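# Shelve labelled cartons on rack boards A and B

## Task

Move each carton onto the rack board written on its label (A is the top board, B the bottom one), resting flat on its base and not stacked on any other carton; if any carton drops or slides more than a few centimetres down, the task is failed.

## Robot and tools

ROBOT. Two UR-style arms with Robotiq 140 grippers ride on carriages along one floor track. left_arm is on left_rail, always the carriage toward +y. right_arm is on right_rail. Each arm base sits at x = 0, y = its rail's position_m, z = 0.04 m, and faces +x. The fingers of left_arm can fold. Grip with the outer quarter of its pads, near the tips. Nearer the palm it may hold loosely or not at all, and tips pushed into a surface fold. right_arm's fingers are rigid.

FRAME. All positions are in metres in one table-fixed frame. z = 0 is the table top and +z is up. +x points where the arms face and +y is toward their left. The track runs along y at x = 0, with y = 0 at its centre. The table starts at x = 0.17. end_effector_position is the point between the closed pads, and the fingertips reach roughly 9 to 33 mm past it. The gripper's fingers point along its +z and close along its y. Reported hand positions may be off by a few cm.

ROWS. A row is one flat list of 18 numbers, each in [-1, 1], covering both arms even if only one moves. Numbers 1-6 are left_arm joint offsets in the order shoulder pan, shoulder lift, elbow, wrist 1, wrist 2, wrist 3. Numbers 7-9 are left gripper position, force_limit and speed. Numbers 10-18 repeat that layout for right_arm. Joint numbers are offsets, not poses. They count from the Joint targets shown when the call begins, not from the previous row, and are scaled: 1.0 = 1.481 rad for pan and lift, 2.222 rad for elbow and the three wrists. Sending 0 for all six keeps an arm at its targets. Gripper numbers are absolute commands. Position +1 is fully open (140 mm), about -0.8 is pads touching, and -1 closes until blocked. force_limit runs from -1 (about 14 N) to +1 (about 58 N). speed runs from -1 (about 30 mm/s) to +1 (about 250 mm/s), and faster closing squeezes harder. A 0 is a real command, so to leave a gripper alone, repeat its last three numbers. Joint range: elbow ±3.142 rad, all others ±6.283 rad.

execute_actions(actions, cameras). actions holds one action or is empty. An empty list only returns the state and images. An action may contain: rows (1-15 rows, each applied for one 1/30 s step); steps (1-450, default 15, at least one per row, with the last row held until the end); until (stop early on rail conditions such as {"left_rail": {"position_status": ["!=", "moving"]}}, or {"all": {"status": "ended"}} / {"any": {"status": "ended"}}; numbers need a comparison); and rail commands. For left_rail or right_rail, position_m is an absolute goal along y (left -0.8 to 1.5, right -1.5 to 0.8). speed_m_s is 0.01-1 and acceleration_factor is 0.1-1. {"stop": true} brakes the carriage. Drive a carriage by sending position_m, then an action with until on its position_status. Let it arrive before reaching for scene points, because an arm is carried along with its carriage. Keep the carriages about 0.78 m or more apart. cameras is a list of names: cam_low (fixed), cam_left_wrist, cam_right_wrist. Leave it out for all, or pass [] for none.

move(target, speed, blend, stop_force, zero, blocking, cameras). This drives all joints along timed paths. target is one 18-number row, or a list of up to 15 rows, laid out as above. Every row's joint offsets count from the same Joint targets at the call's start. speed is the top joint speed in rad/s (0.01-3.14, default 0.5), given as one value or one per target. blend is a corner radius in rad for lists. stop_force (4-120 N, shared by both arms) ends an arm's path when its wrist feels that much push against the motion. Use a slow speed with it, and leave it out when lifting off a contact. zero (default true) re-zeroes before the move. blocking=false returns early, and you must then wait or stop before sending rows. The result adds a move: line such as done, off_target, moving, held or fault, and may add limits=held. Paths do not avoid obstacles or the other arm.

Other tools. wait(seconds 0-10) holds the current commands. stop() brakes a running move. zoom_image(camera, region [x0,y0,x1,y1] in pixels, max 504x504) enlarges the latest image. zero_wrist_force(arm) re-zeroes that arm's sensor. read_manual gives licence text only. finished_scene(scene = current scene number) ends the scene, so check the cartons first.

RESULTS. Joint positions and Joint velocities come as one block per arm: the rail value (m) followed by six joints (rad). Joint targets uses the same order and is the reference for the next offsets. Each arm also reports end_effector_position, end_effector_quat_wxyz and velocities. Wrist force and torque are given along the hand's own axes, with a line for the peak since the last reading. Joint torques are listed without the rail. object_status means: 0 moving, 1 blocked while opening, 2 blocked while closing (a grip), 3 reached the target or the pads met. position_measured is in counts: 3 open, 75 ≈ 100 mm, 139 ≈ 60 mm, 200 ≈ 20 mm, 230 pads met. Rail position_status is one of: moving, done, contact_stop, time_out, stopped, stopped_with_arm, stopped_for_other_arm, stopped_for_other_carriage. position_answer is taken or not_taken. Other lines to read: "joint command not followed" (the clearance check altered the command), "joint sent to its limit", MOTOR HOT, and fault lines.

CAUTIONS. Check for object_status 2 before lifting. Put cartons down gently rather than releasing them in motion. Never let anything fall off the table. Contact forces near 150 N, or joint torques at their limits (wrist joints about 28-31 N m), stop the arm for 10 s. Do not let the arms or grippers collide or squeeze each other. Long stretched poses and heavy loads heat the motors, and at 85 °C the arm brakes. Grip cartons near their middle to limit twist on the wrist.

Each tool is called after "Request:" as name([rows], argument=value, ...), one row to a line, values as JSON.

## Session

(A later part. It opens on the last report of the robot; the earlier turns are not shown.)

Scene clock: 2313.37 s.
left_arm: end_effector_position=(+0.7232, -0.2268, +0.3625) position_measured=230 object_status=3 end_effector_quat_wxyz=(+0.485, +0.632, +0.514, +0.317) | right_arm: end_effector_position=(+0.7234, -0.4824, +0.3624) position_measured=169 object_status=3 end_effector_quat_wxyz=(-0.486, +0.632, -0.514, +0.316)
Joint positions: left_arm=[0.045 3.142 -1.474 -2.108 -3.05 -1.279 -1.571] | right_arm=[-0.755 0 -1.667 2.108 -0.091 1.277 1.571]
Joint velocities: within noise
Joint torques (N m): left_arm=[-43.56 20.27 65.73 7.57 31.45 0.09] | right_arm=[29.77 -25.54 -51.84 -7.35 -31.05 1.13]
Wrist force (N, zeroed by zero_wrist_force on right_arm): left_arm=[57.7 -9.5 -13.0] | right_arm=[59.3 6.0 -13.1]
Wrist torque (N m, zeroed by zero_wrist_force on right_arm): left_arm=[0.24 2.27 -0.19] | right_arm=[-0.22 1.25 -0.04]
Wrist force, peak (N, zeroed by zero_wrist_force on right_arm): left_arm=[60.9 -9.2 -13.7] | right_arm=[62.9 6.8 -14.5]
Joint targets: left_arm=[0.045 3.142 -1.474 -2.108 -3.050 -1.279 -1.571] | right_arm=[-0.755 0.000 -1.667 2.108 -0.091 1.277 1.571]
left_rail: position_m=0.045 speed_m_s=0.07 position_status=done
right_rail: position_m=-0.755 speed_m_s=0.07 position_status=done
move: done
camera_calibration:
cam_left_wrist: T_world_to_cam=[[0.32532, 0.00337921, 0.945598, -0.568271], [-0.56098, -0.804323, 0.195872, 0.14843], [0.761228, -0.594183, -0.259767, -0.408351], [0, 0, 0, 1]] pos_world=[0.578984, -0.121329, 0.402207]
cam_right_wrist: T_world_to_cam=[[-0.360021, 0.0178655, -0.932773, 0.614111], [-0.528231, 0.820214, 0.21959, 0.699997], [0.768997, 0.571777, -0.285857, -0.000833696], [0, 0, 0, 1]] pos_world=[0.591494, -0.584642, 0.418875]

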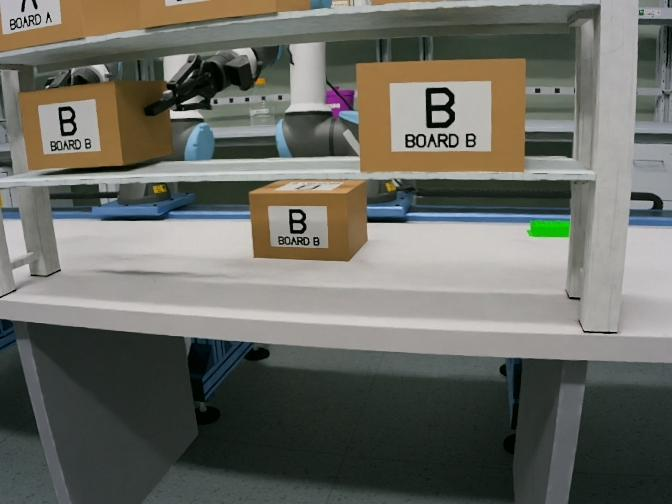

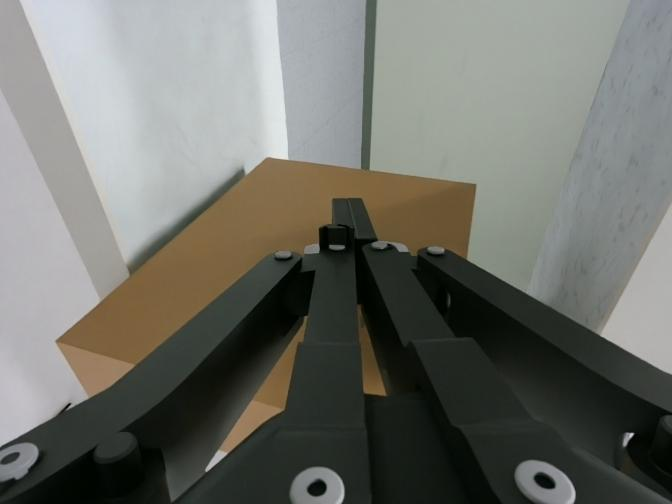

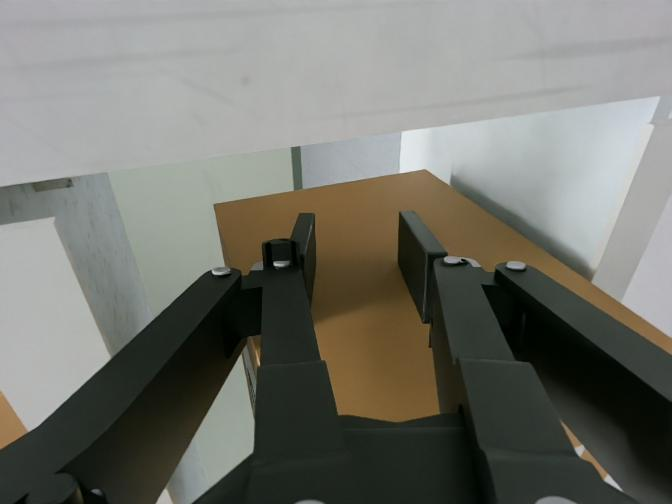

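Request:
move(target=[0,-0.022159,-0.019509,0.034278,0,0,-1,-1,-1, 0,0.022159,0.019509,-0.034278,0,0,-0.32,1,-0.5], speed=0.03, stop_force=8, cameras=[])

Scene clock: 2330.13 s.
left_arm: end_effector_position=(+0.7237, -0.2268, +0.3501) position_measured=230 object_status=3 end_effector_quat_wxyz=(+0.485, +0.632, +0.514, +0.317) | right_arm: end_effector_position=(+0.7239, -0.4824, +0.3498) position_measured=169 object_status=3 end_effector_quat_wxyz=(-0.486, +0.632, -0.514, +0.316)
Joint positions: left_arm=[0.045 3.142 -1.485 -2.123 -3.025 -1.279 -1.571] | right_arm=[-0.755 0 -1.656 2.122 -0.117 1.277 1.571]
Joint velocities: within noise
Joint torques (N m): left_arm=[-42.94 61.23 58.43 0.28 31.51 0.3] | right_arm=[46.25 -48.42 -45.58 1.14 -31.08 1.18]
Wrist force (N, zeroed by zero_wrist_force on right_arm): left_arm=[57.9 -4.0 -13.3] | right_arm=[59.4 -0.1 -15.2]
Wrist torque (N m, zeroed by zero_wrist_force on right_arm): left_arm=[0.12 2.22 -0.27] | right_arm=[-0.44 1.19 0.15]
Wrist force, peak (N, zeroed by zero_wrist_force on right_arm): left_arm=[58.2 -9.7 -12.8] | right_arm=[60.1 6.0 -13.5]
Joint targets: left_arm=[0.045 3.142 -1.485 -2.123 -3.025 -1.279 -1.571] | right_arm=[-0.755 0.000 -1.656 2.122 -0.117 1.277 1.571]
left_rail: position_m=0.045 speed_m_s=0.07 position_status=done
right_rail: position_m=-0.755 speed_m_s=0.07 position_status=done
move: contact (left_arm, right_arm); left_arm: the wrist 1 is farthest, 0.051 rad from its target; right_arm: the wrist 1 is farthest, 0.050 rad from its target
No camera images: "cameras" was empty.

Request:
move(target=[0,-0.0014,-0.0012,0.0021,0,0,-1,-1,-1, 0,0.0014,0.0012,-0.0021,0,0,-0.32,1,-0.5], speed=0.02, cameras=[])

Scene clock: 2334.53 s.
left_arm: end_effector_position=(+0.7237, -0.2268, +0.3479) position_measured=230 object_status=3 end_effector_quat_wxyz=(+0.485, +0.632, +0.514, +0.317) | right_arm: end_effector_position=(+0.7239, -0.4824, +0.3476) position_measured=169 object_status=3 end_effector_quat_wxyz=(-0.486, +0.632, -0.514, +0.316)
Joint positions: left_arm=[0.045 3.142 -1.487 -2.125 -3.02 -1.279 -1.571] | right_arm=[-0.755 0 -1.654 2.125 -0.122 1.277 1.571]
Joint velocities: within noise
Joint torques (N m): left_arm=[-44.5 1.89 26.07 1.87 31.06 0.33] | right_arm=[46.01 -11.34 -22.35 -2 -30.61 0.88]
Wrist force (N, zeroed by zero_wrist_force on right_arm): left_arm=[57.3 10.4 -30.6] | right_arm=[59.2 -11.4 -25.5]
Wrist torque (N m, zeroed by zero_wrist_force on right_arm): left_arm=[-0.28 1.98 -0.48] | right_arm=[-0.47 1.01 0.36]
Wrist force, peak (N, zeroed by zero_wrist_force on right_arm): left_arm=[57.3 10.4 -30.6] | right_arm=[59.2 -11.4 -25.5]
Joint targets: left_arm=[0.045 3.142 -1.487 -2.125 -3.020 -1.279 -1.571] | right_arm=[-0.755 0.000 -1.653 2.125 -0.122 1.277 1.571]
left_rail: position_m=0.045 speed_m_s=0.07 position_status=done
right_rail: position_m=-0.755 speed_m_s=0.07 position_status=done
move: done
No camera images: "cameras" was empty.

Request:
move([
  [0,0,0,0,-0.028,0,-1,-1,-1, 0,0,0,0,0.028,0,-0.32,1,-0.5],
  [0,0.054846,-0.026287,-0.010384,-0.028,0,-1,-1,-1, 0,-0.055922,0.026287,0.010567,0.028,0,-0.32,1,-0.5],
  [0,0.123455,-0.060446,-0.021950,-0.028,0,-1,-1,-1, 0,-0.124531,0.060446,0.022133,0.028,0,-0.32,1,-0.5],
  [0,0.204981,-0.094496,-0.042243,-0.028,0,-1,-1,-1, 0,-0.206057,0.094496,0.042426,0.028,0,-0.32,1,-0.5],
  [0,0.204981,-0.094496,-0.042243,0.036004,0,-1,-1,-1, 0,-0.206057,0.094496,0.042426,-0.035104,0,-1,-1,-0.5],
], speed=[0.08,0.15,0.25,0.3,0.3], blend=[0,0.02,0.03,0,0], cameras=["cam_left_wrist", "cam_right_wrist", "cam_low"])

Scene clock: 2369.37 s.
left_arm: end_effector_position=(+0.5572, -0.2526, +0.3563) position_measured=230 object_status=3 end_effector_quat_wxyz=(+0.505, +0.644, +0.495, +0.292) | right_arm: end_effector_position=(+0.5572, -0.4573, +0.3568) position_measured=232 object_status=3 end_effector_quat_wxyz=(-0.506, +0.644, -0.494, +0.292)
Joint positions: left_arm=[0.045 3.142 -1.183 -2.335 -3.114 -1.199 -1.571] | right_arm=[-0.755 0 -1.959 2.335 -0.028 1.199 1.571]
Joint velocities: within noise
Joint torques (N m): left_arm=[10.43 33.02 39.08 -0.85 3.15 0.09] | right_arm=[-6.02 -21.43 -33.41 1.44 -3.3 1.04]
Wrist force (N, zeroed by zero_wrist_force on right_arm): left_arm=[-0.3 -0.7 0.3] | right_arm=[3.1 4.3 2.3]
Wrist torque (N m, zeroed by zero_wrist_force on right_arm): left_arm=[-0.04 0.17 -0.31] | right_arm=[0.98 -0.70 -0.11]
Wrist force, peak (N, zeroed by zero_wrist_force on right_arm): left_arm=[57.5 11.5 -31.5] | right_arm=[59.1 -12.3 -26.7]
Joint targets: left_arm=[0.045 3.142 -1.183 -2.335 -3.114 -1.199 -1.571] | right_arm=[-0.755 0.000 -1.959 2.335 -0.028 1.199 1.571]
left_rail: position_m=0.045 speed_m_s=0.07 position_status=done
right_rail: position_m=-0.755 speed_m_s=0.07 position_status=done
move: done
camera_calibration:
cam_left_wrist: T_world_to_cam=[[0.325676, 0.00471549, 0.94547, -0.508113], [-0.619617, -0.754255, 0.217195, 0.0735076], [0.71415, -0.656564, -0.242721, -0.294464], [0, 0, 0, 1]] pos_world=[0.421318, -0.135495, 0.392967]
cam_right_wrist: T_world_to_cam=[[-0.360233, 0.0163219, -0.93272, 0.547975], [-0.586897, 0.773212, 0.2402, 0.596691], [0.72511, 0.633938, -0.268957, 0.157971], [0, 0, 0, 1]] pos_world=[0.433048, -0.570456, 0.410269]

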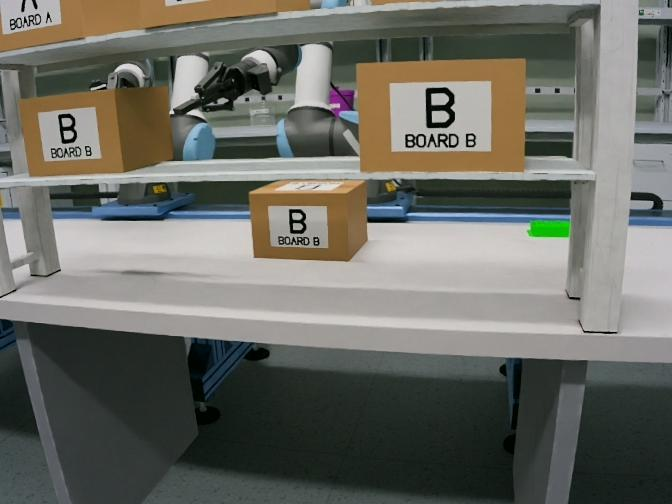

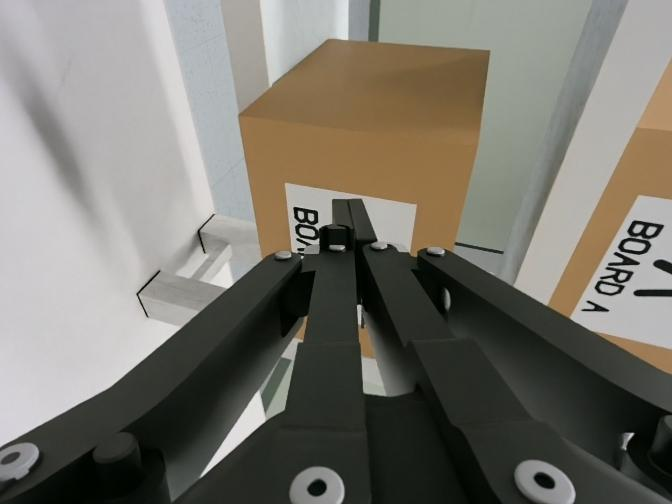

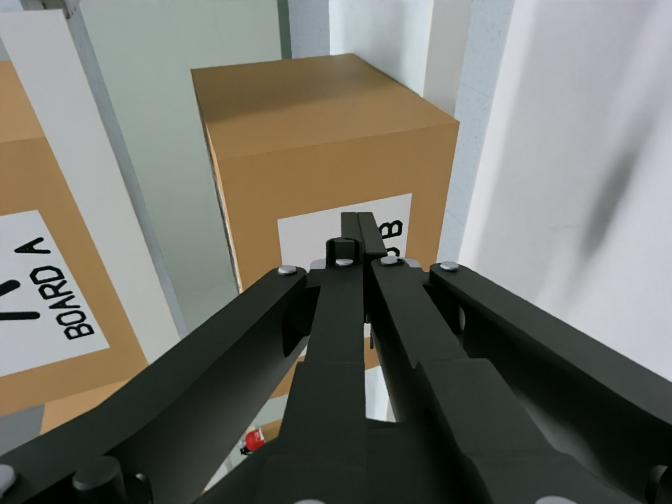

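Request:
move([
  [0,-0.0814,0.0341,0.0202,0,0,-1,-1,-1, 0,0.0814,-0.0341,-0.0202,0,0,-1,-1,-0.5],
  [0,-0.1500,0.0682,0.0317,0,0,-1,-1,-1, 0,0.1500,-0.0682,-0.0317,0,0,-1,-1,-0.5],
], speed=0.1, blend=0.03, stop_force=25, cameras=["cam_left_wrist", "cam_low"])

Scene clock: 2382.53 s.
left_arm: end_effector_position=(+0.6716, -0.2526, +0.3563) position_measured=230 object_status=3 end_effector_quat_wxyz=(+0.505, +0.644, +0.495, +0.291) | right_arm: end_effector_position=(+0.6717, -0.4573, +0.3569) position_measured=232 object_status=3 end_effector_quat_wxyz=(-0.506, +0.644, -0.494, +0.292)
Joint positions: left_arm=[0.045 3.142 -1.406 -2.184 -3.043 -1.199 -1.571] | right_arm=[-0.755 0 -1.737 2.183 -0.098 1.199 1.571]
Joint velocities: within noise
Joint torques (N m): left_arm=[6.19 6.68 56.3 4.38 1.89 0.43] | right_arm=[8.69 -14.65 -46.51 -4.81 -1.52 1.16]
Wrist force (N, zeroed by zero_wrist_force on right_arm): left_arm=[-1.6 -0.4 -2.4] | right_arm=[2.2 5.1 -1.2]
Wrist torque (N m, zeroed by zero_wrist_force on right_arm): left_arm=[-0.02 0.14 -0.30] | right_arm=[1.15 -0.77 -0.07]
Wrist force, peak (N, zeroed by zero_wrist_force on right_arm): left_arm=[-0.8 -3.2 -2.4] | right_arm=[3.1 7.3 0.3]
Joint targets: left_arm=[0.045 3.142 -1.406 -2.184 -3.043 -1.199 -1.571] | right_arm=[-0.755 0.000 -1.737 2.183 -0.098 1.199 1.571]
left_rail: position_m=0.045 speed_m_s=0.07 position_status=done
right_rail: position_m=-0.755 speed_m_s=0.07 position_status=done
move: done
camera_calibration:
cam_left_wrist: T_world_to_cam=[[0.325823, 0.00474743, 0.945419, -0.545457], [-0.619561, -0.754269, 0.217309, 0.144377], [0.714131, -0.656549, -0.242816, -0.376185], [0, 0, 0, 1]] pos_world=[0.535818, -0.135495, 0.392967]
Images, in order (width x height): cam_low 672x504, cam_left_wrist 672x504.

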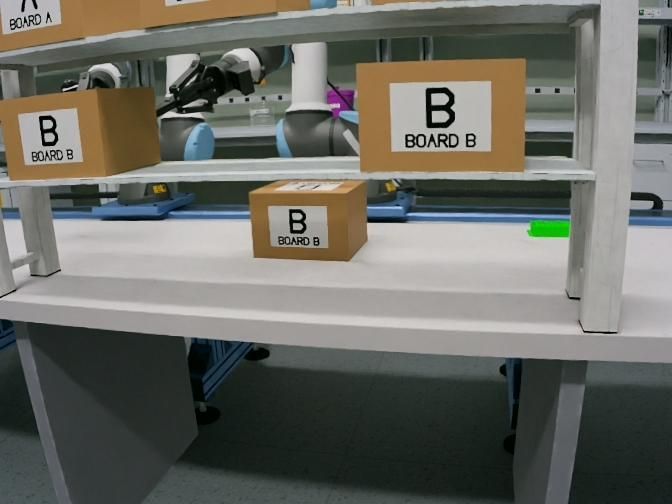

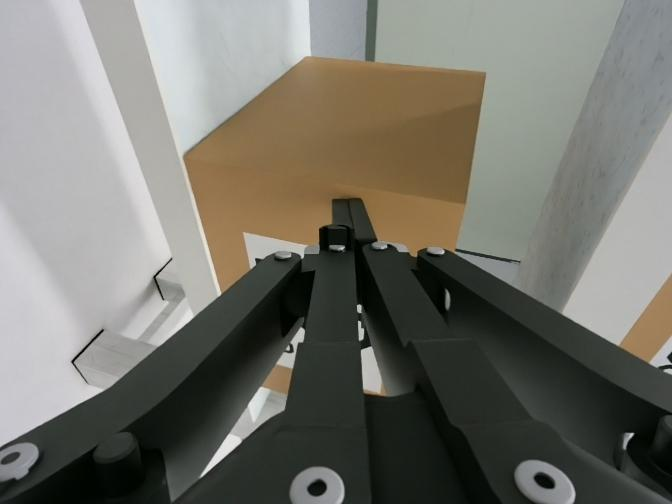

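Request:
move([
  [0,0.0686,-0.0342,-0.0116,0,0,-1,-1,-1, 0,-0.0686,0.0342,0.0116,0,0,-1,-1,-0.5],
  [0,0.1501,-0.0682,-0.0319,0,0,-1,-1,-1, 0,-0.1501,0.0682,0.0319,0,0,-1,-1,-0.5],
  [0,0.289972,0.081557,-0.353040,-0.1045,0,-1,-1,-1, 0,-0.289022,-0.081107,0.352773,0.1045,0,-0.32,1,-0.5],
], speed=[0.15,0.3,0.4], blend=[0.03,0.03,0], cameras=["cam_low"])

Request:
execute_actions([
  {"left_rail": {"position_m": 0.40, "speed_m_s": 0.3, "acceleration_factor": 0.3}, "right_rail": {"position_m": -0.40, "speed_m_s": 0.3, "acceleration_factor": 0.3}, "steps": 250, "until": {"all": {"status": "ended"}}},
], cameras=["cam_left_wrist", "cam_right_wrist", "cam_low"])

Scene clock: 2401.70 s.
left_arm: end_effector_position=(+0.4530, -0.1763, +0.5486) position_measured=230 object_status=3 end_effector_quat_wxyz=(+0.395, +0.635, +0.586, +0.310) | right_arm: end_effector_position=(+0.4533, -0.5336, +0.5478) position_measured=169 object_status=0 end_effector_quat_wxyz=(-0.395, +0.636, -0.586, +0.310)
Joint positions: left_arm=[0.045 3.142 -0.976 -2.003 -3.828 -1.431 -1.571] | right_arm=[-0.755 0 -2.165 2.003 0.686 1.431 1.571]
Joint velocities: within noise
Joint torques (N m): left_arm=[11.54 17.53 59.33 -1.55 -2.19 0.64] | right_arm=[5.82 -5.88 -48.07 2.29 3.41 0.98]
Wrist force (N, zeroed by zero_wrist_force on right_arm): left_arm=[-0.1 -0.1 0.2] | right_arm=[3.9 4.3 1.1]
Wrist torque (N m, zeroed by zero_wrist_force on right_arm): left_arm=[0.08 0.10 -0.28] | right_arm=[1.06 -0.83 0.00]
Wrist force, peak (N, zeroed by zero_wrist_force on right_arm): left_arm=[-1.4 -1.4 -2.9] | right_arm=[3.2 6.1 1.8]
Joint targets: left_arm=[0.045 3.142 -0.976 -2.003 -3.828 -1.431 -1.571] | right_arm=[-0.755 0.000 -2.165 2.003 0.686 1.431 1.571]
left_rail: position_m=0.045 speed_m_s=0.07 position_status=done
right_rail: position_m=-0.755 speed_m_s=0.07 position_status=done
move: done
Images, in order (width x height): cam_low 672x504.

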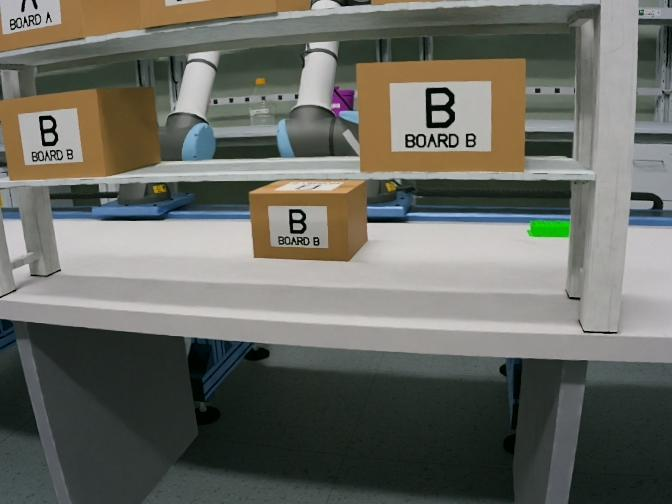

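Scene clock: 2404.60 s.
left_arm: end_effector_position=(+0.4530, +0.1786, +0.5486) position_measured=230 object_status=3 end_effector_quat_wxyz=(+0.395, +0.635, +0.586, +0.310) | right_arm: end_effector_position=(+0.4533, -0.1786, +0.5478) position_measured=169 object_status=3 end_effector_quat_wxyz=(-0.395, +0.636, -0.586, +0.310)
Joint positions: left_arm=[0.4 3.142 -0.976 -2.003 -3.828 -1.431 -1.571] | right_arm=[-0.4 0 -2.165 2.003 0.686 1.431 1.571]
Joint velocities: within noise
Joint torques (N m): left_arm=[7.16 17.16 55.37 -0.32 -1.74 0.44] | right_arm=[1.49 -4.06 -43.3 1.08 0.57 1.25]
Wrist force (N, zeroed by zero_wrist_force on right_arm): left_arm=[-0.5 0.0 0.4] | right_arm=[3.8 4.4 1.0]
Wrist torque (N m, zeroed by zero_wrist_force on right_arm): left_arm=[0.10 0.18 -0.28] | right_arm=[1.10 -0.82 -0.01]
Wrist force, peak (N, zeroed by zero_wrist_force on right_arm): left_arm=[-1.5 -0.4 0.7] | right_arm=[4.5 4.4 1.0]
Joint targets: left_arm=[0.400 3.142 -0.976 -2.003 -3.828 -1.431 -1.571] | right_arm=[-0.400 0.000 -2.165 2.003 0.686 1.431 1.571]
Tool commands: left_gripper/position=-1.0 left_gripper/force_limit=-1.0 left_gripper/speed=-1.0 right_gripper/position=-0.32 right_gripper/force_limit=+1.0 right_gripper/speed=-0.5
left_rail: position_m=0.400 speed_m_s=0.30 position_status=done
right_rail: position_m=-0.400 speed_m_s=0.30 position_status=done
camera_calibration:
cam_left_wrist: T_world_to_cam=[[0.483826, 0.000683994, 0.875164, -0.690358], [-0.407079, -0.885058, 0.225742, 0.214866], [0.774725, -0.465481, -0.427936, 0.149745], [0, 0, 0, 1]] pos_world=[0.30547, 0.260345, 0.619753]
cam_right_wrist: T_world_to_cam=[[-0.514055, 0.0205835, -0.85751, 0.713463], [-0.367099, 0.898251, 0.241628, 0.196283], [0.775233, 0.439001, -0.454194, 0.151863], [0, 0, 0, 1]] pos_world=[0.321085, -0.257665, 0.63335]

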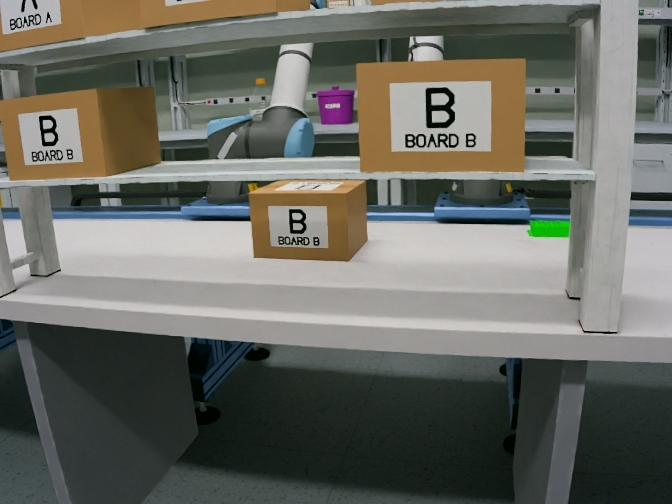

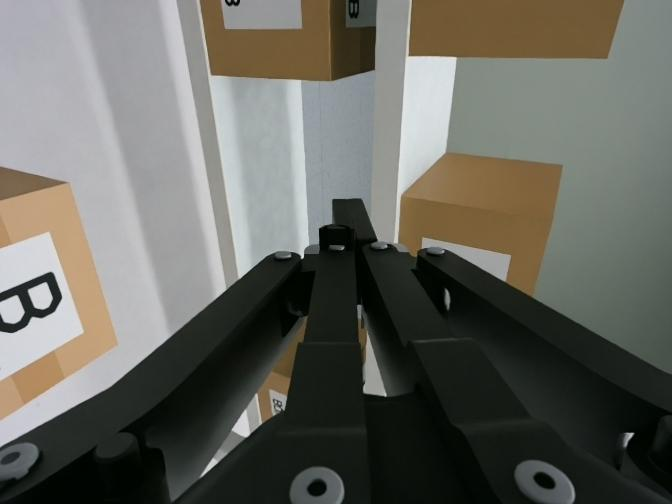

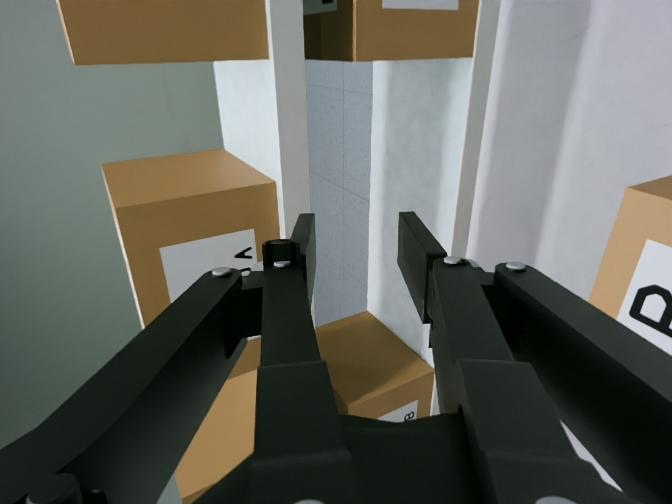

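Request:
zoom_image(camera="cam_left_wrist", region=[0, 150, 200, 430])

Request:
zoom_image(camera="cam_right_wrist", region=[472, 150, 672, 430])

Scaled by 1.800.

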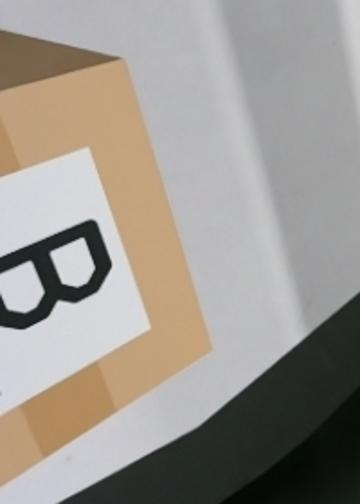

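Scaled by 1.800.

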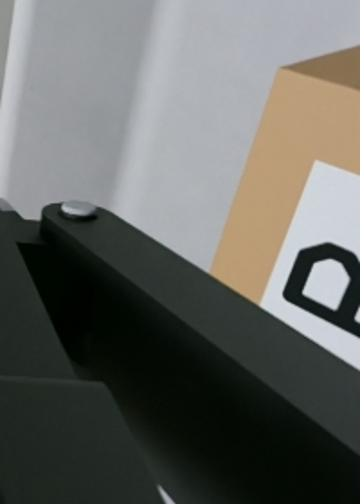

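Request:
move([
  [0,0.010871,-0.097615,0.168947,0,0,-1,-1,-1, 0,-0.010871,0.097615,-0.168947,0,0,-0.32,1,-0.5],
  [0,-0.020617,-0.235317,0.327606,0,0,-1,-1,-1, 0,0.020617,0.235317,-0.327606,0,0,-0.32,1,-0.5],
  [0,-0.129725,-0.297106,0.462117,0,0,-1,-1,-1, 0,0.129725,0.297106,-0.462117,0,0,-0.32,1,-0.5],
  [0,-0.312193,-0.340039,0.626668,0,0,-1,-1,-1, 0,0.312193,0.340039,-0.626668,0,0,-0.32,1,-0.5],
], speed=[0.5,0.4,0.3,0.3], blend=[0.05,0.05,0.05,0], cameras=["cam_left_wrist", "cam_right_wrist"])

Scene clock: 2480.50 s.
left_arm: end_effector_position=(+0.4771, +0.1787, +0.1030) position_measured=230 object_status=3 end_effector_quat_wxyz=(+0.445, +0.606, +0.550, +0.364) | right_arm: end_effector_position=(+0.4767, -0.1786, +0.1024) position_measured=169 object_status=3 end_effector_quat_wxyz=(-0.445, +0.606, -0.550, +0.364)
Joint positions: left_arm=[0.4 3.142 -1.438 -2.758 -2.436 -1.431 -1.571] | right_arm=[-0.4 0 -1.702 2.759 -0.707 1.431 1.571]
Joint velocities: within noise
Joint torques (N m): left_arm=[10.05 -7.59 15.56 4.79 -1.04 0.47] | right_arm=[-7.22 2.36 -14.18 -4.96 -2.37 1.32]
Wrist force (N, zeroed by zero_wrist_force on right_arm): left_arm=[-0.1 -0.3 0.3] | right_arm=[3.3 4.0 1.8]
Wrist torque (N m, zeroed by zero_wrist_force on right_arm): left_arm=[0.01 0.11 -0.29] | right_arm=[0.91 -0.75 -0.07]
Wrist force, peak (N, zeroed by zero_wrist_force on right_arm): left_arm=[-0.7 -2.8 -2.9] | right_arm=[3.2 7.0 -2.5]
Joint targets: left_arm=[0.400 3.142 -1.439 -2.758 -2.435 -1.431 -1.571] | right_arm=[-0.400 0.000 -1.702 2.759 -0.707 1.431 1.571]
left_rail: position_m=0.400 speed_m_s=0.30 position_status=done
right_rail: position_m=-0.400 speed_m_s=0.30 position_status=done
move: done
camera_calibration:
cam_left_wrist: T_world_to_cam=[[0.324567, 0.000584387, 0.945863, -0.243358], [-0.440038, -0.885099, 0.151543, 0.348675], [0.837271, -0.465402, -0.287017, -0.104016], [0, 0, 0, 1]] pos_world=[0.319506, 0.260345, 0.147489]
cam_right_wrist: T_world_to_cam=[[-0.357459, 0.0205297, -0.933703, 0.276566], [-0.403476, 0.898252, 0.174217, 0.336704], [0.842277, 0.439002, -0.312805, -0.114936], [0, 0, 0, 1]] pos_world=[0.331521, -0.257666, 0.163619]
Images, in order (width x height): cam_left_wrist 672x504, cam_right_wrist 672x504.

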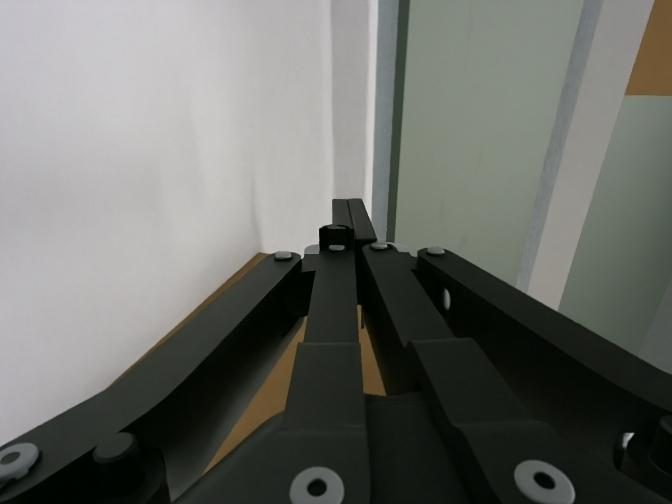

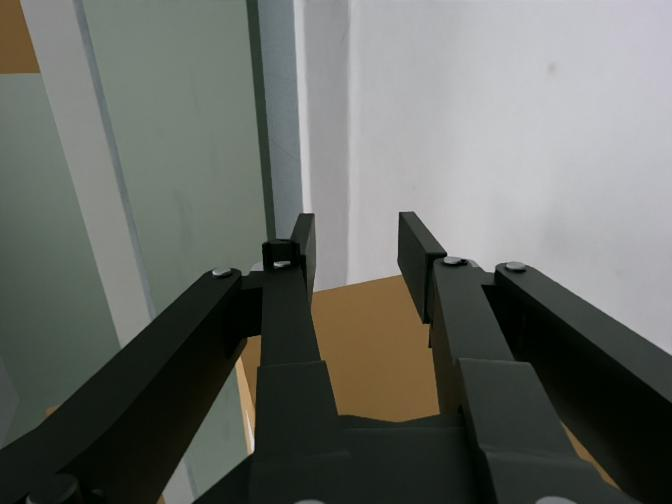

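Request:
zoom_image(camera="cam_left_wrist", region=[80, 220, 320, 400])

Scaled by 2.100.

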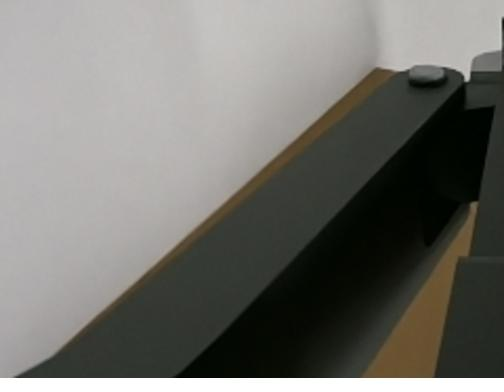

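Request:
zero_wrist_force(arm="right_arm")

Request:
move(target=[0,0,0,0,0.085,0,-1,-1,-1, 0,0,0,0,-0.085,0,-0.32,1,-0.5], speed=0.06, stop_force=6, cameras=[])

Wrist force sensor zeroed.

Scene clock: 2555.23 s.
left_arm: end_effector_position=(+0.4675, +0.1309, +0.1064) position_measured=230 object_status=3 end_effector_quat_wxyz=(+0.483, +0.631, +0.516, +0.320) | right_arm: end_effector_position=(+0.4671, -0.1311, +0.1058) position_measured=169 object_status=3 end_effector_quat_wxyz=(-0.483, +0.631, -0.517, +0.320)
Joint positions: left_arm=[0.4 3.142 -1.439 -2.758 -2.435 -1.288 -1.571] | right_arm=[-0.4 0 -1.702 2.759 -0.707 1.288 1.571]
Joint velocities: within noise
Joint torques (N m): left_arm=[-3.25 0.17 24.41 1.61 -0.56 0.49] | right_arm=[1.2 0.79 -22.86 -2.05 1.9 1.12]
Wrist force (N, zeroed by zero_wrist_force on right_arm): left_arm=[4.7 -1.0 -1.6] | right_arm=[5.1 0.9 -0.6]
Wrist torque (N m, zeroed by zero_wrist_force on right_arm): left_arm=[0.02 0.35 -0.29] | right_arm=[0.10 0.19 0.10]
Wrist force, peak (N, zeroed by zero_wrist_force on right_arm): left_arm=[13.5 -1.9 -1.3] | right_arm=[12.1 2.1 -0.3]
Joint targets: left_arm=[0.400 3.142 -1.439 -2.758 -2.435 -1.288 -1.571] | right_arm=[-0.400 0.000 -1.702 2.759 -0.707 1.288 1.571]
left_rail: position_m=0.400 speed_m_s=0.30 position_status=done
right_rail: position_m=-0.400 speed_m_s=0.30 position_status=done
move: contact (left_arm, right_arm); left_arm: the wrist 2 is farthest, 0.045 rad from its target; right_arm: the wrist 2 is farthest, 0.046 rad from its target
No camera images: "cameras" was empty.

Request:
move([
  [0,0,0,0,0.0040,0,-1,-1,-1, 0,0,0,0,-0.0040,0,-0.32,1,-0.5],
  [0,-0.071018,0.039043,0.008291,0.0040,0,-1,-1,-1, 0,0.071018,-0.039043,-0.008291,-0.0040,0,-0.32,1,-0.5],
], speed=[0.03,0.06], cameras=["cam_left_wrist", "cam_right_wrist", "cam_low"])

Scene clock: 2571.90 s.
left_arm: end_effector_position=(+0.5216, +0.1280, +0.1067) position_measured=230 object_status=3 end_effector_quat_wxyz=(+0.486, +0.632, +0.514, +0.317) | right_arm: end_effector_position=(+0.5212, -0.1282, +0.1061) position_measured=169 object_status=3 end_effector_quat_wxyz=(-0.485, +0.632, -0.515, +0.317)
Joint positions: left_arm=[0.4 3.142 -1.543 -2.672 -2.417 -1.279 -1.571] | right_arm=[-0.4 0 -1.597 2.672 -0.725 1.28 1.571]
Joint velocities: within noise
Joint torques (N m): left_arm=[-16.32 0.04 39.61 5.11 23.61 0.55] | right_arm=[12.4 -3.87 -29.19 -4.63 -23.99 1.18]
Wrist force (N, zeroed by zero_wrist_force on right_arm): left_arm=[42.5 0.5 -19.2] | right_arm=[43.6 -2.2 -16.8]
Wrist torque (N m, zeroed by zero_wrist_force on right_arm): left_arm=[-0.05 1.50 -0.29] | right_arm=[0.21 1.01 0.56]
Wrist force, peak (N, zeroed by zero_wrist_force on right_arm): left_arm=[42.5 0.5 -19.2] | right_arm=[43.9 -1.1 -16.4]
Joint targets: left_arm=[0.400 3.142 -1.544 -2.671 -2.417 -1.279 -1.571] | right_arm=[-0.400 0.000 -1.597 2.672 -0.725 1.280 1.571]
left_rail: position_m=0.400 speed_m_s=0.30 position_status=done
right_rail: position_m=-0.400 speed_m_s=0.30 position_status=done
move: done
camera_calibration:
cam_left_wrist: T_world_to_cam=[[0.32479, 0.00336267, 0.94578, -0.261824], [-0.561453, -0.804043, 0.195667, 0.371037], [0.761106, -0.594562, -0.259257, -0.1104], [0, 0, 0, 1]] pos_world=[0.377384, 0.233571, 0.146406]
cam_right_wrist: T_world_to_cam=[[-0.360206, 0.0178939, -0.932701, 0.295961], [-0.526211, 0.821674, 0.218985, 0.358102], [0.770295, 0.569677, -0.286556, -0.121976], [0, 0, 0, 1]] pos_world=[0.389001, -0.230052, 0.162672]

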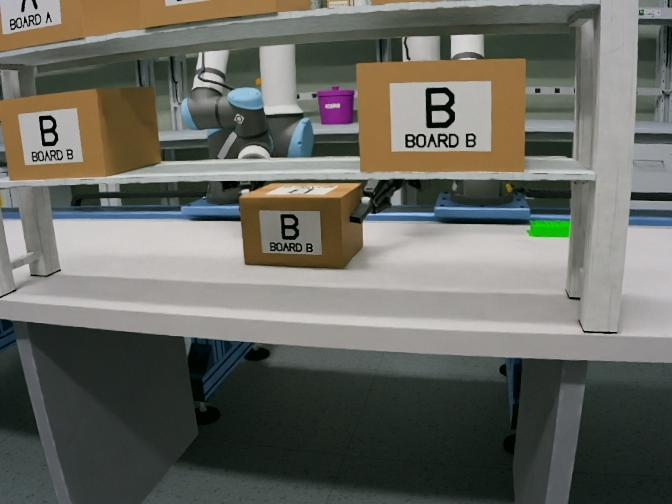

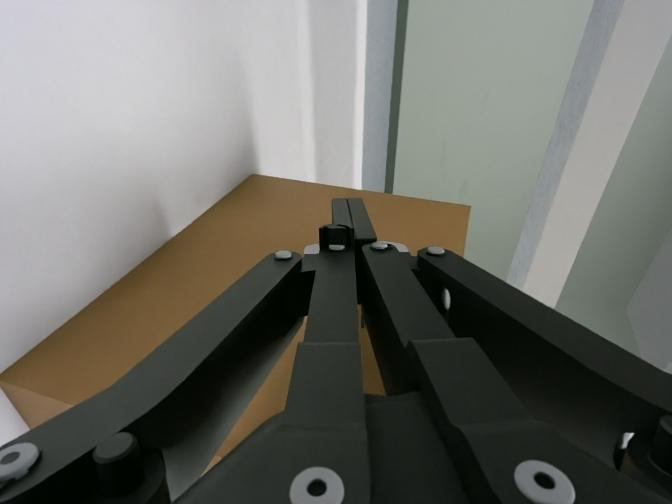

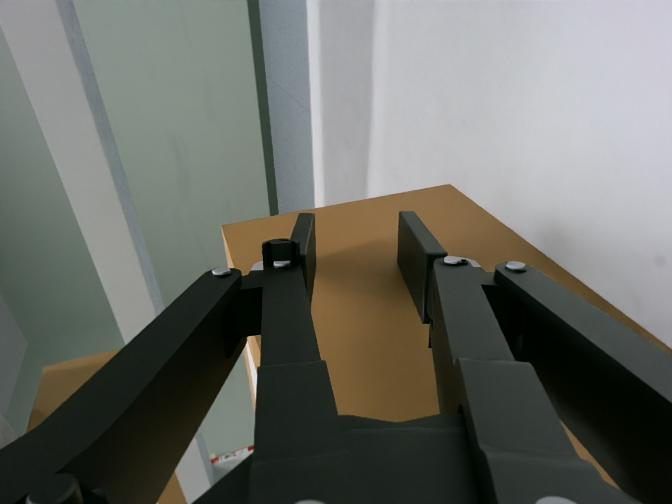

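Request:
move([
  [0,0,0,0,-0.022,0,-1,-1,-1, 0,0,0,0,0.022,0,-0.32,1,-0.5],
  [0,0.027793,-0.016561,-0.001963,-0.022,0,-1,-1,-1, 0,-0.027793,0.016561,0.001963,0.022,0,-0.32,1,-0.5],
], speed=[0.08,0.15], cameras=[])

Request:
zero_wrist_force(arm="right_arm")

Request:
move(target=[0,0,0,0,0.04,0,-1,-1,-1, 0,0,0,0,-0.04,0,-0.32,1,-0.5], speed=0.06, stop_force=6, cameras=[])

Scene clock: 2595.80 s.
left_arm: end_effector_position=(+0.5029, +0.1440, +0.1052) position_measured=230 object_status=3 end_effector_quat_wxyz=(+0.473, +0.624, +0.526, +0.332) | right_arm: end_effector_position=(+0.5025, -0.1442, +0.1046) position_measured=169 object_status=3 end_effector_quat_wxyz=(-0.472, +0.624, -0.526, +0.332)
Joint positions: left_arm=[0.4 3.142 -1.503 -2.708 -2.421 -1.328 -1.571] | right_arm=[-0.4 0 -1.638 2.709 -0.721 1.328 1.571]
Joint velocities: within noise
Joint torques (N m): left_arm=[-9.97 42.25 15.25 -1.12 -2.48 0.52] | right_arm=[3.69 -29.63 -11.29 1.91 2.99 1.2]
Wrist force (N, zeroed by zero_wrist_force on right_arm): left_arm=[-0.3 -0.3 0.1] | right_arm=[1.8 2.4 0.8]
Wrist torque (N m, zeroed by zero_wrist_force on right_arm): left_arm=[0.02 0.15 -0.29] | right_arm=[0.54 -0.38 0.04]
Wrist force, peak (N, zeroed by zero_wrist_force on right_arm): left_arm=[42.7 0.2 -19.4] | right_arm=[44.1 -0.7 -16.8]
Joint targets: left_arm=[0.400 3.142 -1.503 -2.708 -2.421 -1.328 -1.571] | right_arm=[-0.400 0.000 -1.638 2.709 -0.721 1.328 1.571]
left_rail: position_m=0.400 speed_m_s=0.30 position_status=done
right_rail: position_m=-0.400 speed_m_s=0.30 position_status=done
move: done
No camera images: "cameras" was empty.

Wrist force sensor zeroed.

Scene clock: 2597.53 s.
left_arm: end_effector_position=(+0.4996, +0.1312, +0.1064) position_measured=230 object_status=3 end_effector_quat_wxyz=(+0.483, +0.630, +0.517, +0.320) | right_arm: end_effector_position=(+0.4990, -0.1308, +0.1058) position_measured=169 object_status=3 end_effector_quat_wxyz=(-0.483, +0.631, -0.516, +0.320)
Joint positions: left_arm=[0.4 3.142 -1.503 -2.708 -2.421 -1.289 -1.571] | right_arm=[-0.4 0 -1.638 2.709 -0.721 1.288 1.571]
Joint velocities: within noise
Joint torques (N m): left_arm=[-5.28 39.26 17.06 0.07 -1.94 0.59] | right_arm=[1.97 -30.05 -14.08 1.69 1.63 1.16]
Wrist force (N, zeroed by zero_wrist_force on right_arm): left_arm=[1.8 -0.8 -1.0] | right_arm=[6.6 0.0 -1.3]
Wrist torque (N m, zeroed by zero_wrist_force on right_arm): left_arm=[-0.01 0.21 -0.28] | right_arm=[0.08 0.13 0.16]
Wrist force, peak (N, zeroed by zero_wrist_force on right_arm): left_arm=[10.2 -1.7 -0.6] | right_arm=[13.4 0.6 -0.8]
Joint targets: left_arm=[0.400 3.142 -1.503 -2.708 -2.421 -1.289 -1.571] | right_arm=[-0.400 0.000 -1.638 2.709 -0.721 1.288 1.571]
left_rail: position_m=0.400 speed_m_s=0.30 position_status=done
right_rail: position_m=-0.400 speed_m_s=0.30 position_status=done
move: contact (left_arm, right_arm); left_arm: the wrist 2 is farthest, 0.049 rad from its target; right_arm: the wrist 2 is farthest, 0.048 rad from its target
No camera images: "cameras" was empty.

Request:
move([
  [0,0,0,0,0.0056,0,-1,-1,-1, 0,0,0,0,-0.0054,0,-0.32,1,-0.5],
  [0,0.022571,0.003491,-0.018535,0.0059,0,-1,-1,-1, 0,-0.022571,-0.003491,0.018535,-0.0057,0,-0.32,1,-0.5],
], speed=[0.03,0.04], cameras=["cam_low"])

Scene clock: 2608.47 s.
left_arm: end_effector_position=(+0.4984, +0.1269, +0.1168) position_measured=230 object_status=3 end_effector_quat_wxyz=(+0.486, +0.632, +0.513, +0.316) | right_arm: end_effector_position=(+0.4979, -0.1268, +0.1161) position_measured=169 object_status=3 end_effector_quat_wxyz=(-0.486, +0.633, -0.513, +0.316)
Joint positions: left_arm=[0.4 3.142 -1.469 -2.7 -2.462 -1.276 -1.571] | right_arm=[-0.4 0 -1.671 2.701 -0.68 1.275 1.571]
Joint velocities: within noise
Joint torques (N m): left_arm=[-44.76 43.18 45.48 1.01 32.95 0.3] | right_arm=[43.11 -33.86 -30.63 1.74 -32.86 1.21]
Wrist force (N, zeroed by zero_wrist_force on right_arm): left_arm=[61.2 -11.6 -14.2] | right_arm=[62.8 4.8 -14.0]
Wrist torque (N m, zeroed by zero_wrist_force on right_arm): left_arm=[0.23 2.35 -0.15] | right_arm=[0.25 1.42 0.37]
Wrist force, peak (N, zeroed by zero_wrist_force on right_arm): left_arm=[61.4 -10.9 -14.2] | right_arm=[63.0 4.4 -14.0]
Joint targets: left_arm=[0.400 3.142 -1.469 -2.700 -2.462 -1.275 -1.571] | right_arm=[-0.400 0.000 -1.672 2.701 -0.680 1.275 1.571]
left_rail: position_m=0.400 speed_m_s=0.30 position_status=done
right_rail: position_m=-0.400 speed_m_s=0.30 position_status=done
move: done
Images, in order (width x height): cam_low 672x504.

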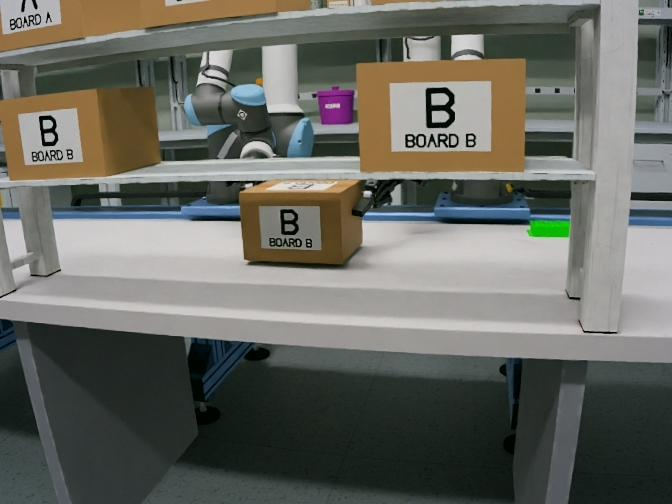

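Request:
move([
  [0,0.147289,0.035597,-0.133768,0,0,-1,-1,-1, 0,-0.147289,-0.035597,0.133768,0,0,-0.32,1,-0.5],
  [0,0.257637,0.093842,-0.265561,0,0,-1,-1,-1, 0,-0.257637,-0.093842,0.265561,0,0,-0.32,1,-0.5],
  [0,0.303811,0.148257,-0.350752,0.0001,0,-1,-1,-1, 0,-0.303811,-0.148257,0.350752,-0.0001,0,-0.32,1,-0.5],
], speed=0.2, blend=0.04, cameras=[])

Request:
execute_actions([
  {"left_rail": {"position_m": 0.388, "speed_m_s": 0.07, "acceleration_factor": 0.15}, "right_rail": {"position_m": -0.412, "speed_m_s": 0.07, "acceleration_factor": 0.15}, "steps": 100, "until": {"all": {"status": "ended"}}},
], cameras=["cam_left_wrist", "cam_right_wrist", "cam_low"])

Scene clock: 2633.33 s.
left_arm: end_effector_position=(+0.4982, +0.1269, +0.3778) position_measured=230 object_status=3 end_effector_quat_wxyz=(+0.486, +0.632, +0.513, +0.316) | right_arm: end_effector_position=(+0.4981, -0.1266, +0.3770) position_measured=169 object_status=3 end_effector_quat_wxyz=(-0.486, +0.633, -0.513, +0.316)
Joint positions: left_arm=[0.4 3.142 -1.019 -2.371 -3.242 -1.275 -1.571] | right_arm=[-0.4 0 -2.122 2.372 0.099 1.275 1.571]
Joint velocities: within noise
Joint torques (N m): left_arm=[-48.79 27.98 70.34 1.04 34.7 0.73] | right_arm=[43.62 -12.15 -53.4 1.15 -33.98 0.96]
Wrist force (N, zeroed by zero_wrist_force on right_arm): left_arm=[64.6 -11.9 -15.3] | right_arm=[66.9 5.2 -15.8]
Wrist torque (N m, zeroed by zero_wrist_force on right_arm): left_arm=[0.22 2.55 -0.16] | right_arm=[0.23 1.45 0.30]
Wrist force, peak (N, zeroed by zero_wrist_force on right_arm): left_arm=[64.9 -11.0 -15.5] | right_arm=[67.0 3.6 -16.4]
Joint targets: left_arm=[0.400 3.142 -1.019 -2.371 -3.242 -1.275 -1.571] | right_arm=[-0.400 0.000 -2.122 2.372 0.100 1.275 1.571]
left_rail: position_m=0.400 speed_m_s=0.30 position_status=done
right_rail: position_m=-0.400 speed_m_s=0.30 position_status=done
move: done
No camera images: "cameras" was empty.

Scene clock: 2634.23 s.
left_arm: end_effector_position=(+0.4982, +0.1149, +0.3779) position_measured=230 object_status=3 end_effector_quat_wxyz=(+0.486, +0.632, +0.513, +0.316) | right_arm: end_effector_position=(+0.4981, -0.1386, +0.3771) position_measured=169 object_status=3 end_effector_quat_wxyz=(-0.486, +0.633, -0.513, +0.316)
Joint positions: left_arm=[0.388 3.142 -1.019 -2.371 -3.242 -1.275 -1.571] | right_arm=[-0.412 0 -2.122 2.372 0.1 1.275 1.571]
Joint velocities: within noise
Joint torques (N m): left_arm=[-46.38 26.67 69.97 1.18 34.74 0.34] | right_arm=[41.96 -13.25 -51.17 1.07 -34.08 0.78]
Wrist force (N, zeroed by zero_wrist_force on right_arm): left_arm=[64.2 -11.0 -15.4] | right_arm=[65.7 4.6 -15.5]
Wrist torque (N m, zeroed by zero_wrist_force on right_arm): left_arm=[0.24 2.48 -0.16] | right_arm=[0.30 1.45 0.31]
Wrist force, peak (N, zeroed by zero_wrist_force on right_arm): left_arm=[68.8 -11.2 -16.5] | right_arm=[69.3 4.2 -16.7]
Joint targets: left_arm=[0.388 3.142 -1.019 -2.371 -3.242 -1.275 -1.571] | right_arm=[-0.412 0.000 -2.122 2.372 0.100 1.275 1.571]
Tool commands: left_gripper/position=-1.0 left_gripper/force_limit=-1.0 left_gripper/speed=-1.0 right_gripper/position=-0.32 right_gripper/force_limit=+1.0 right_gripper/speed=-0.5
left_rail: position_m=0.388 speed_m_s=0.07 position_status=done
right_rail: position_m=-0.412 speed_m_s=0.07 position_status=done
camera_calibration:
cam_left_wrist: T_world_to_cam=[[0.324788, 0.00342049, 0.94578, -0.510631], [-0.564004, -0.802032, 0.196584, 0.295041], [0.759218, -0.597272, -0.258561, -0.029143], [0, 0, 0, 1]] pos_world=[0.354377, 0.220972, 0.417409]
cam_right_wrist: T_world_to_cam=[[-0.360136, 0.0178136, -0.93273, 0.540655], [-0.530077, 0.818831, 0.220306, 0.29614], [0.767672, 0.573759, -0.285448, -0.0191485], [0, 0, 0, 1]] pos_world=[0.366387, -0.241133, 0.433578]

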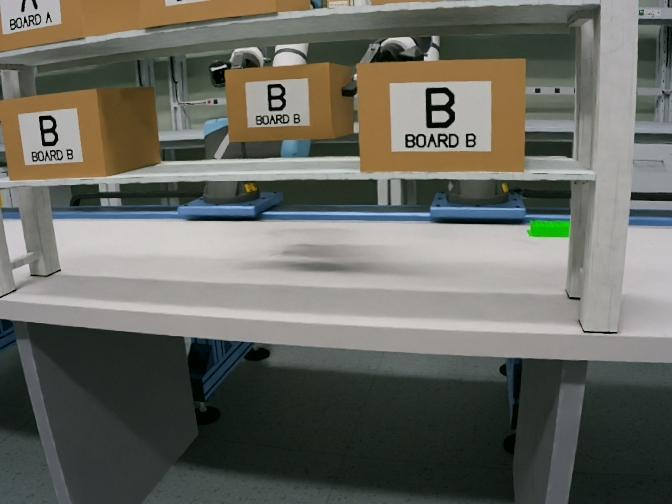

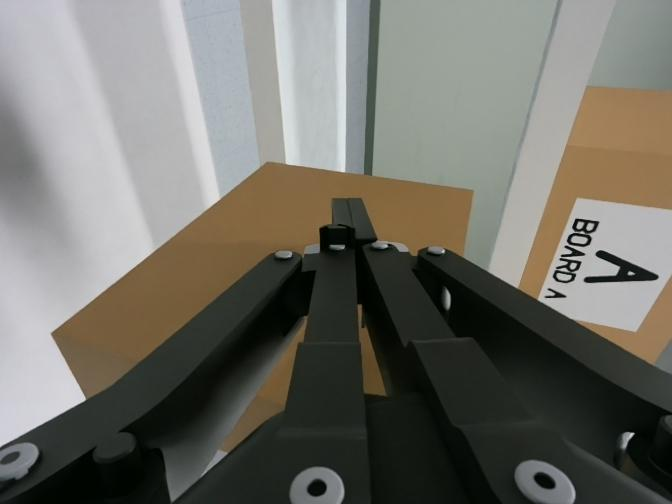

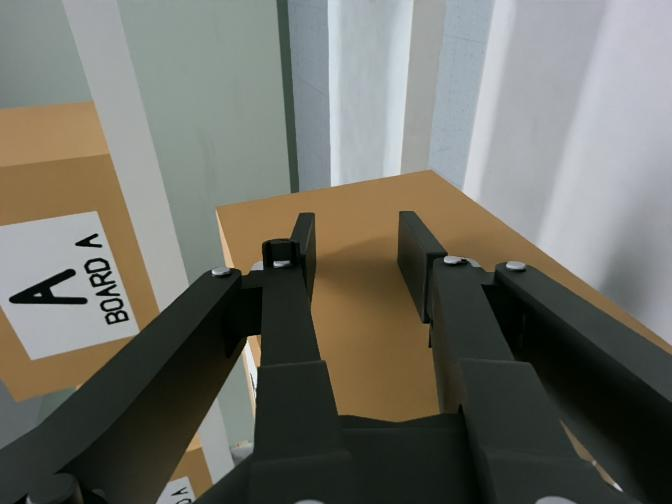

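Request:
move([
  [0,-0.024146,0.010283,0.005811,0,0,-1,-1,-1, 0,0.024146,-0.010283,-0.005811,0,0,-0.32,1,-0.5],
  [0,-0.124021,0.044980,0.037682,0,0,-1,-1,-1, 0,0.124021,-0.044980,-0.037682,0,0,-0.32,1,-0.5],
  [0,-0.219895,0.079888,0.066676,0,0,-1,-1,-1, 0,0.219895,-0.079888,-0.066676,0,0,-0.32,1,-0.5],
  [0,-0.307182,0.118517,0.086225,0.0001,0,-1,-1,-1, 0,0.307182,-0.118517,-0.086225,-0.0001,0,-0.32,1,-0.5],
], speed=[0.15,0.15,0.15,0.1], blend=[0.02,0.03,0.03,0], cameras=["cam_left_wrist", "cam_right_wrist", "cam_low"])

Scene clock: 2652.77 s.
left_arm: end_effector_position=(+0.7231, +0.1149, +0.3630) position_measured=230 object_status=3 end_effector_quat_wxyz=(+0.486, +0.633, +0.513, +0.316) | right_arm: end_effector_position=(+0.7230, -0.1386, +0.3620) position_measured=169 object_status=3 end_effector_quat_wxyz=(-0.486, +0.633, -0.513, +0.315)
Joint positions: left_arm=[0.388 3.142 -1.474 -2.108 -3.05 -1.275 -1.571] | right_arm=[-0.412 0 -1.667 2.108 -0.092 1.274 1.571]
Joint velocities: within noise
Joint torques (N m): left_arm=[-48.28 26.41 66.71 8.74 31.69 0.75] | right_arm=[43.13 -29.17 -48.51 -5.99 -31.6 1.06]
Wrist force (N, zeroed by zero_wrist_force on right_arm): left_arm=[58.4 -11.7 -13.5] | right_arm=[60.0 4.9 -13.4]
Wrist torque (N m, zeroed by zero_wrist_force on right_arm): left_arm=[0.24 2.26 -0.14] | right_arm=[0.21 1.34 0.35]
Wrist force, peak (N, zeroed by zero_wrist_force on right_arm): left_arm=[64.3 -11.5 -16.6] | right_arm=[66.6 5.0 -15.6]
Joint targets: left_arm=[0.388 3.142 -1.474 -2.108 -3.050 -1.275 -1.571] | right_arm=[-0.412 0.000 -1.667 2.108 -0.092 1.274 1.571]
left_rail: position_m=0.388 speed_m_s=0.07 position_status=done
right_rail: position_m=-0.412 speed_m_s=0.07 position_status=done
move: done; blend cut to 0.0179 rad at target 1
camera_calibration:
cam_left_wrist: T_world_to_cam=[[0.324855, 0.00340519, 0.945758, -0.569609], [-0.564202, -0.801868, 0.196683, 0.424852], [0.759043, -0.597492, -0.25857, -0.203589], [0, 0, 0, 1]] pos_world=[0.579276, 0.220972, 0.402509]
cam_right_wrist: T_world_to_cam=[[-0.360279, 0.0177379, -0.932676, 0.607611], [-0.530258, 0.818688, 0.220401, 0.418795], [0.76748, 0.573965, -0.285551, -0.195844], [0, 0, 0, 1]] pos_world=[0.591285, -0.241232, 0.418477]

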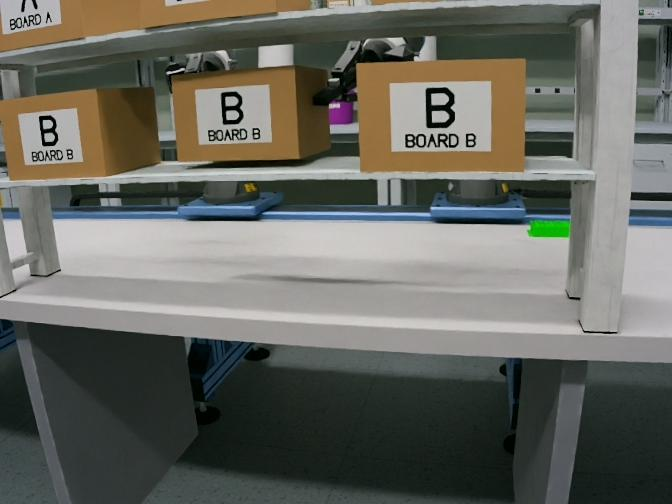

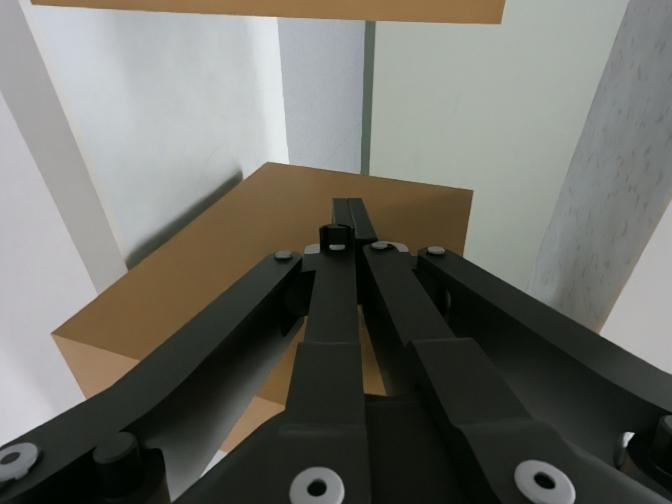

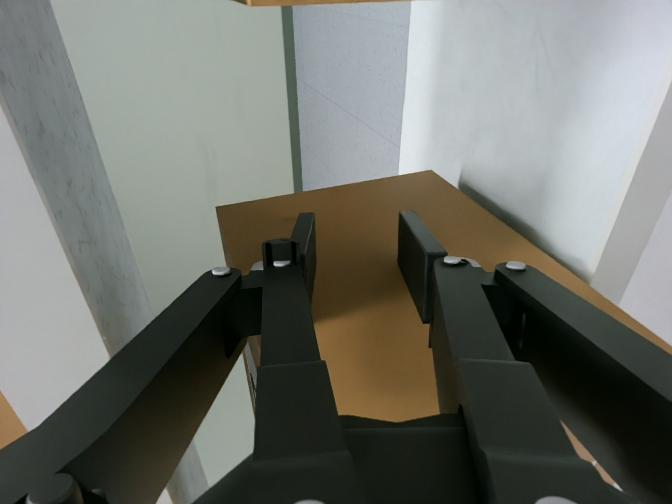

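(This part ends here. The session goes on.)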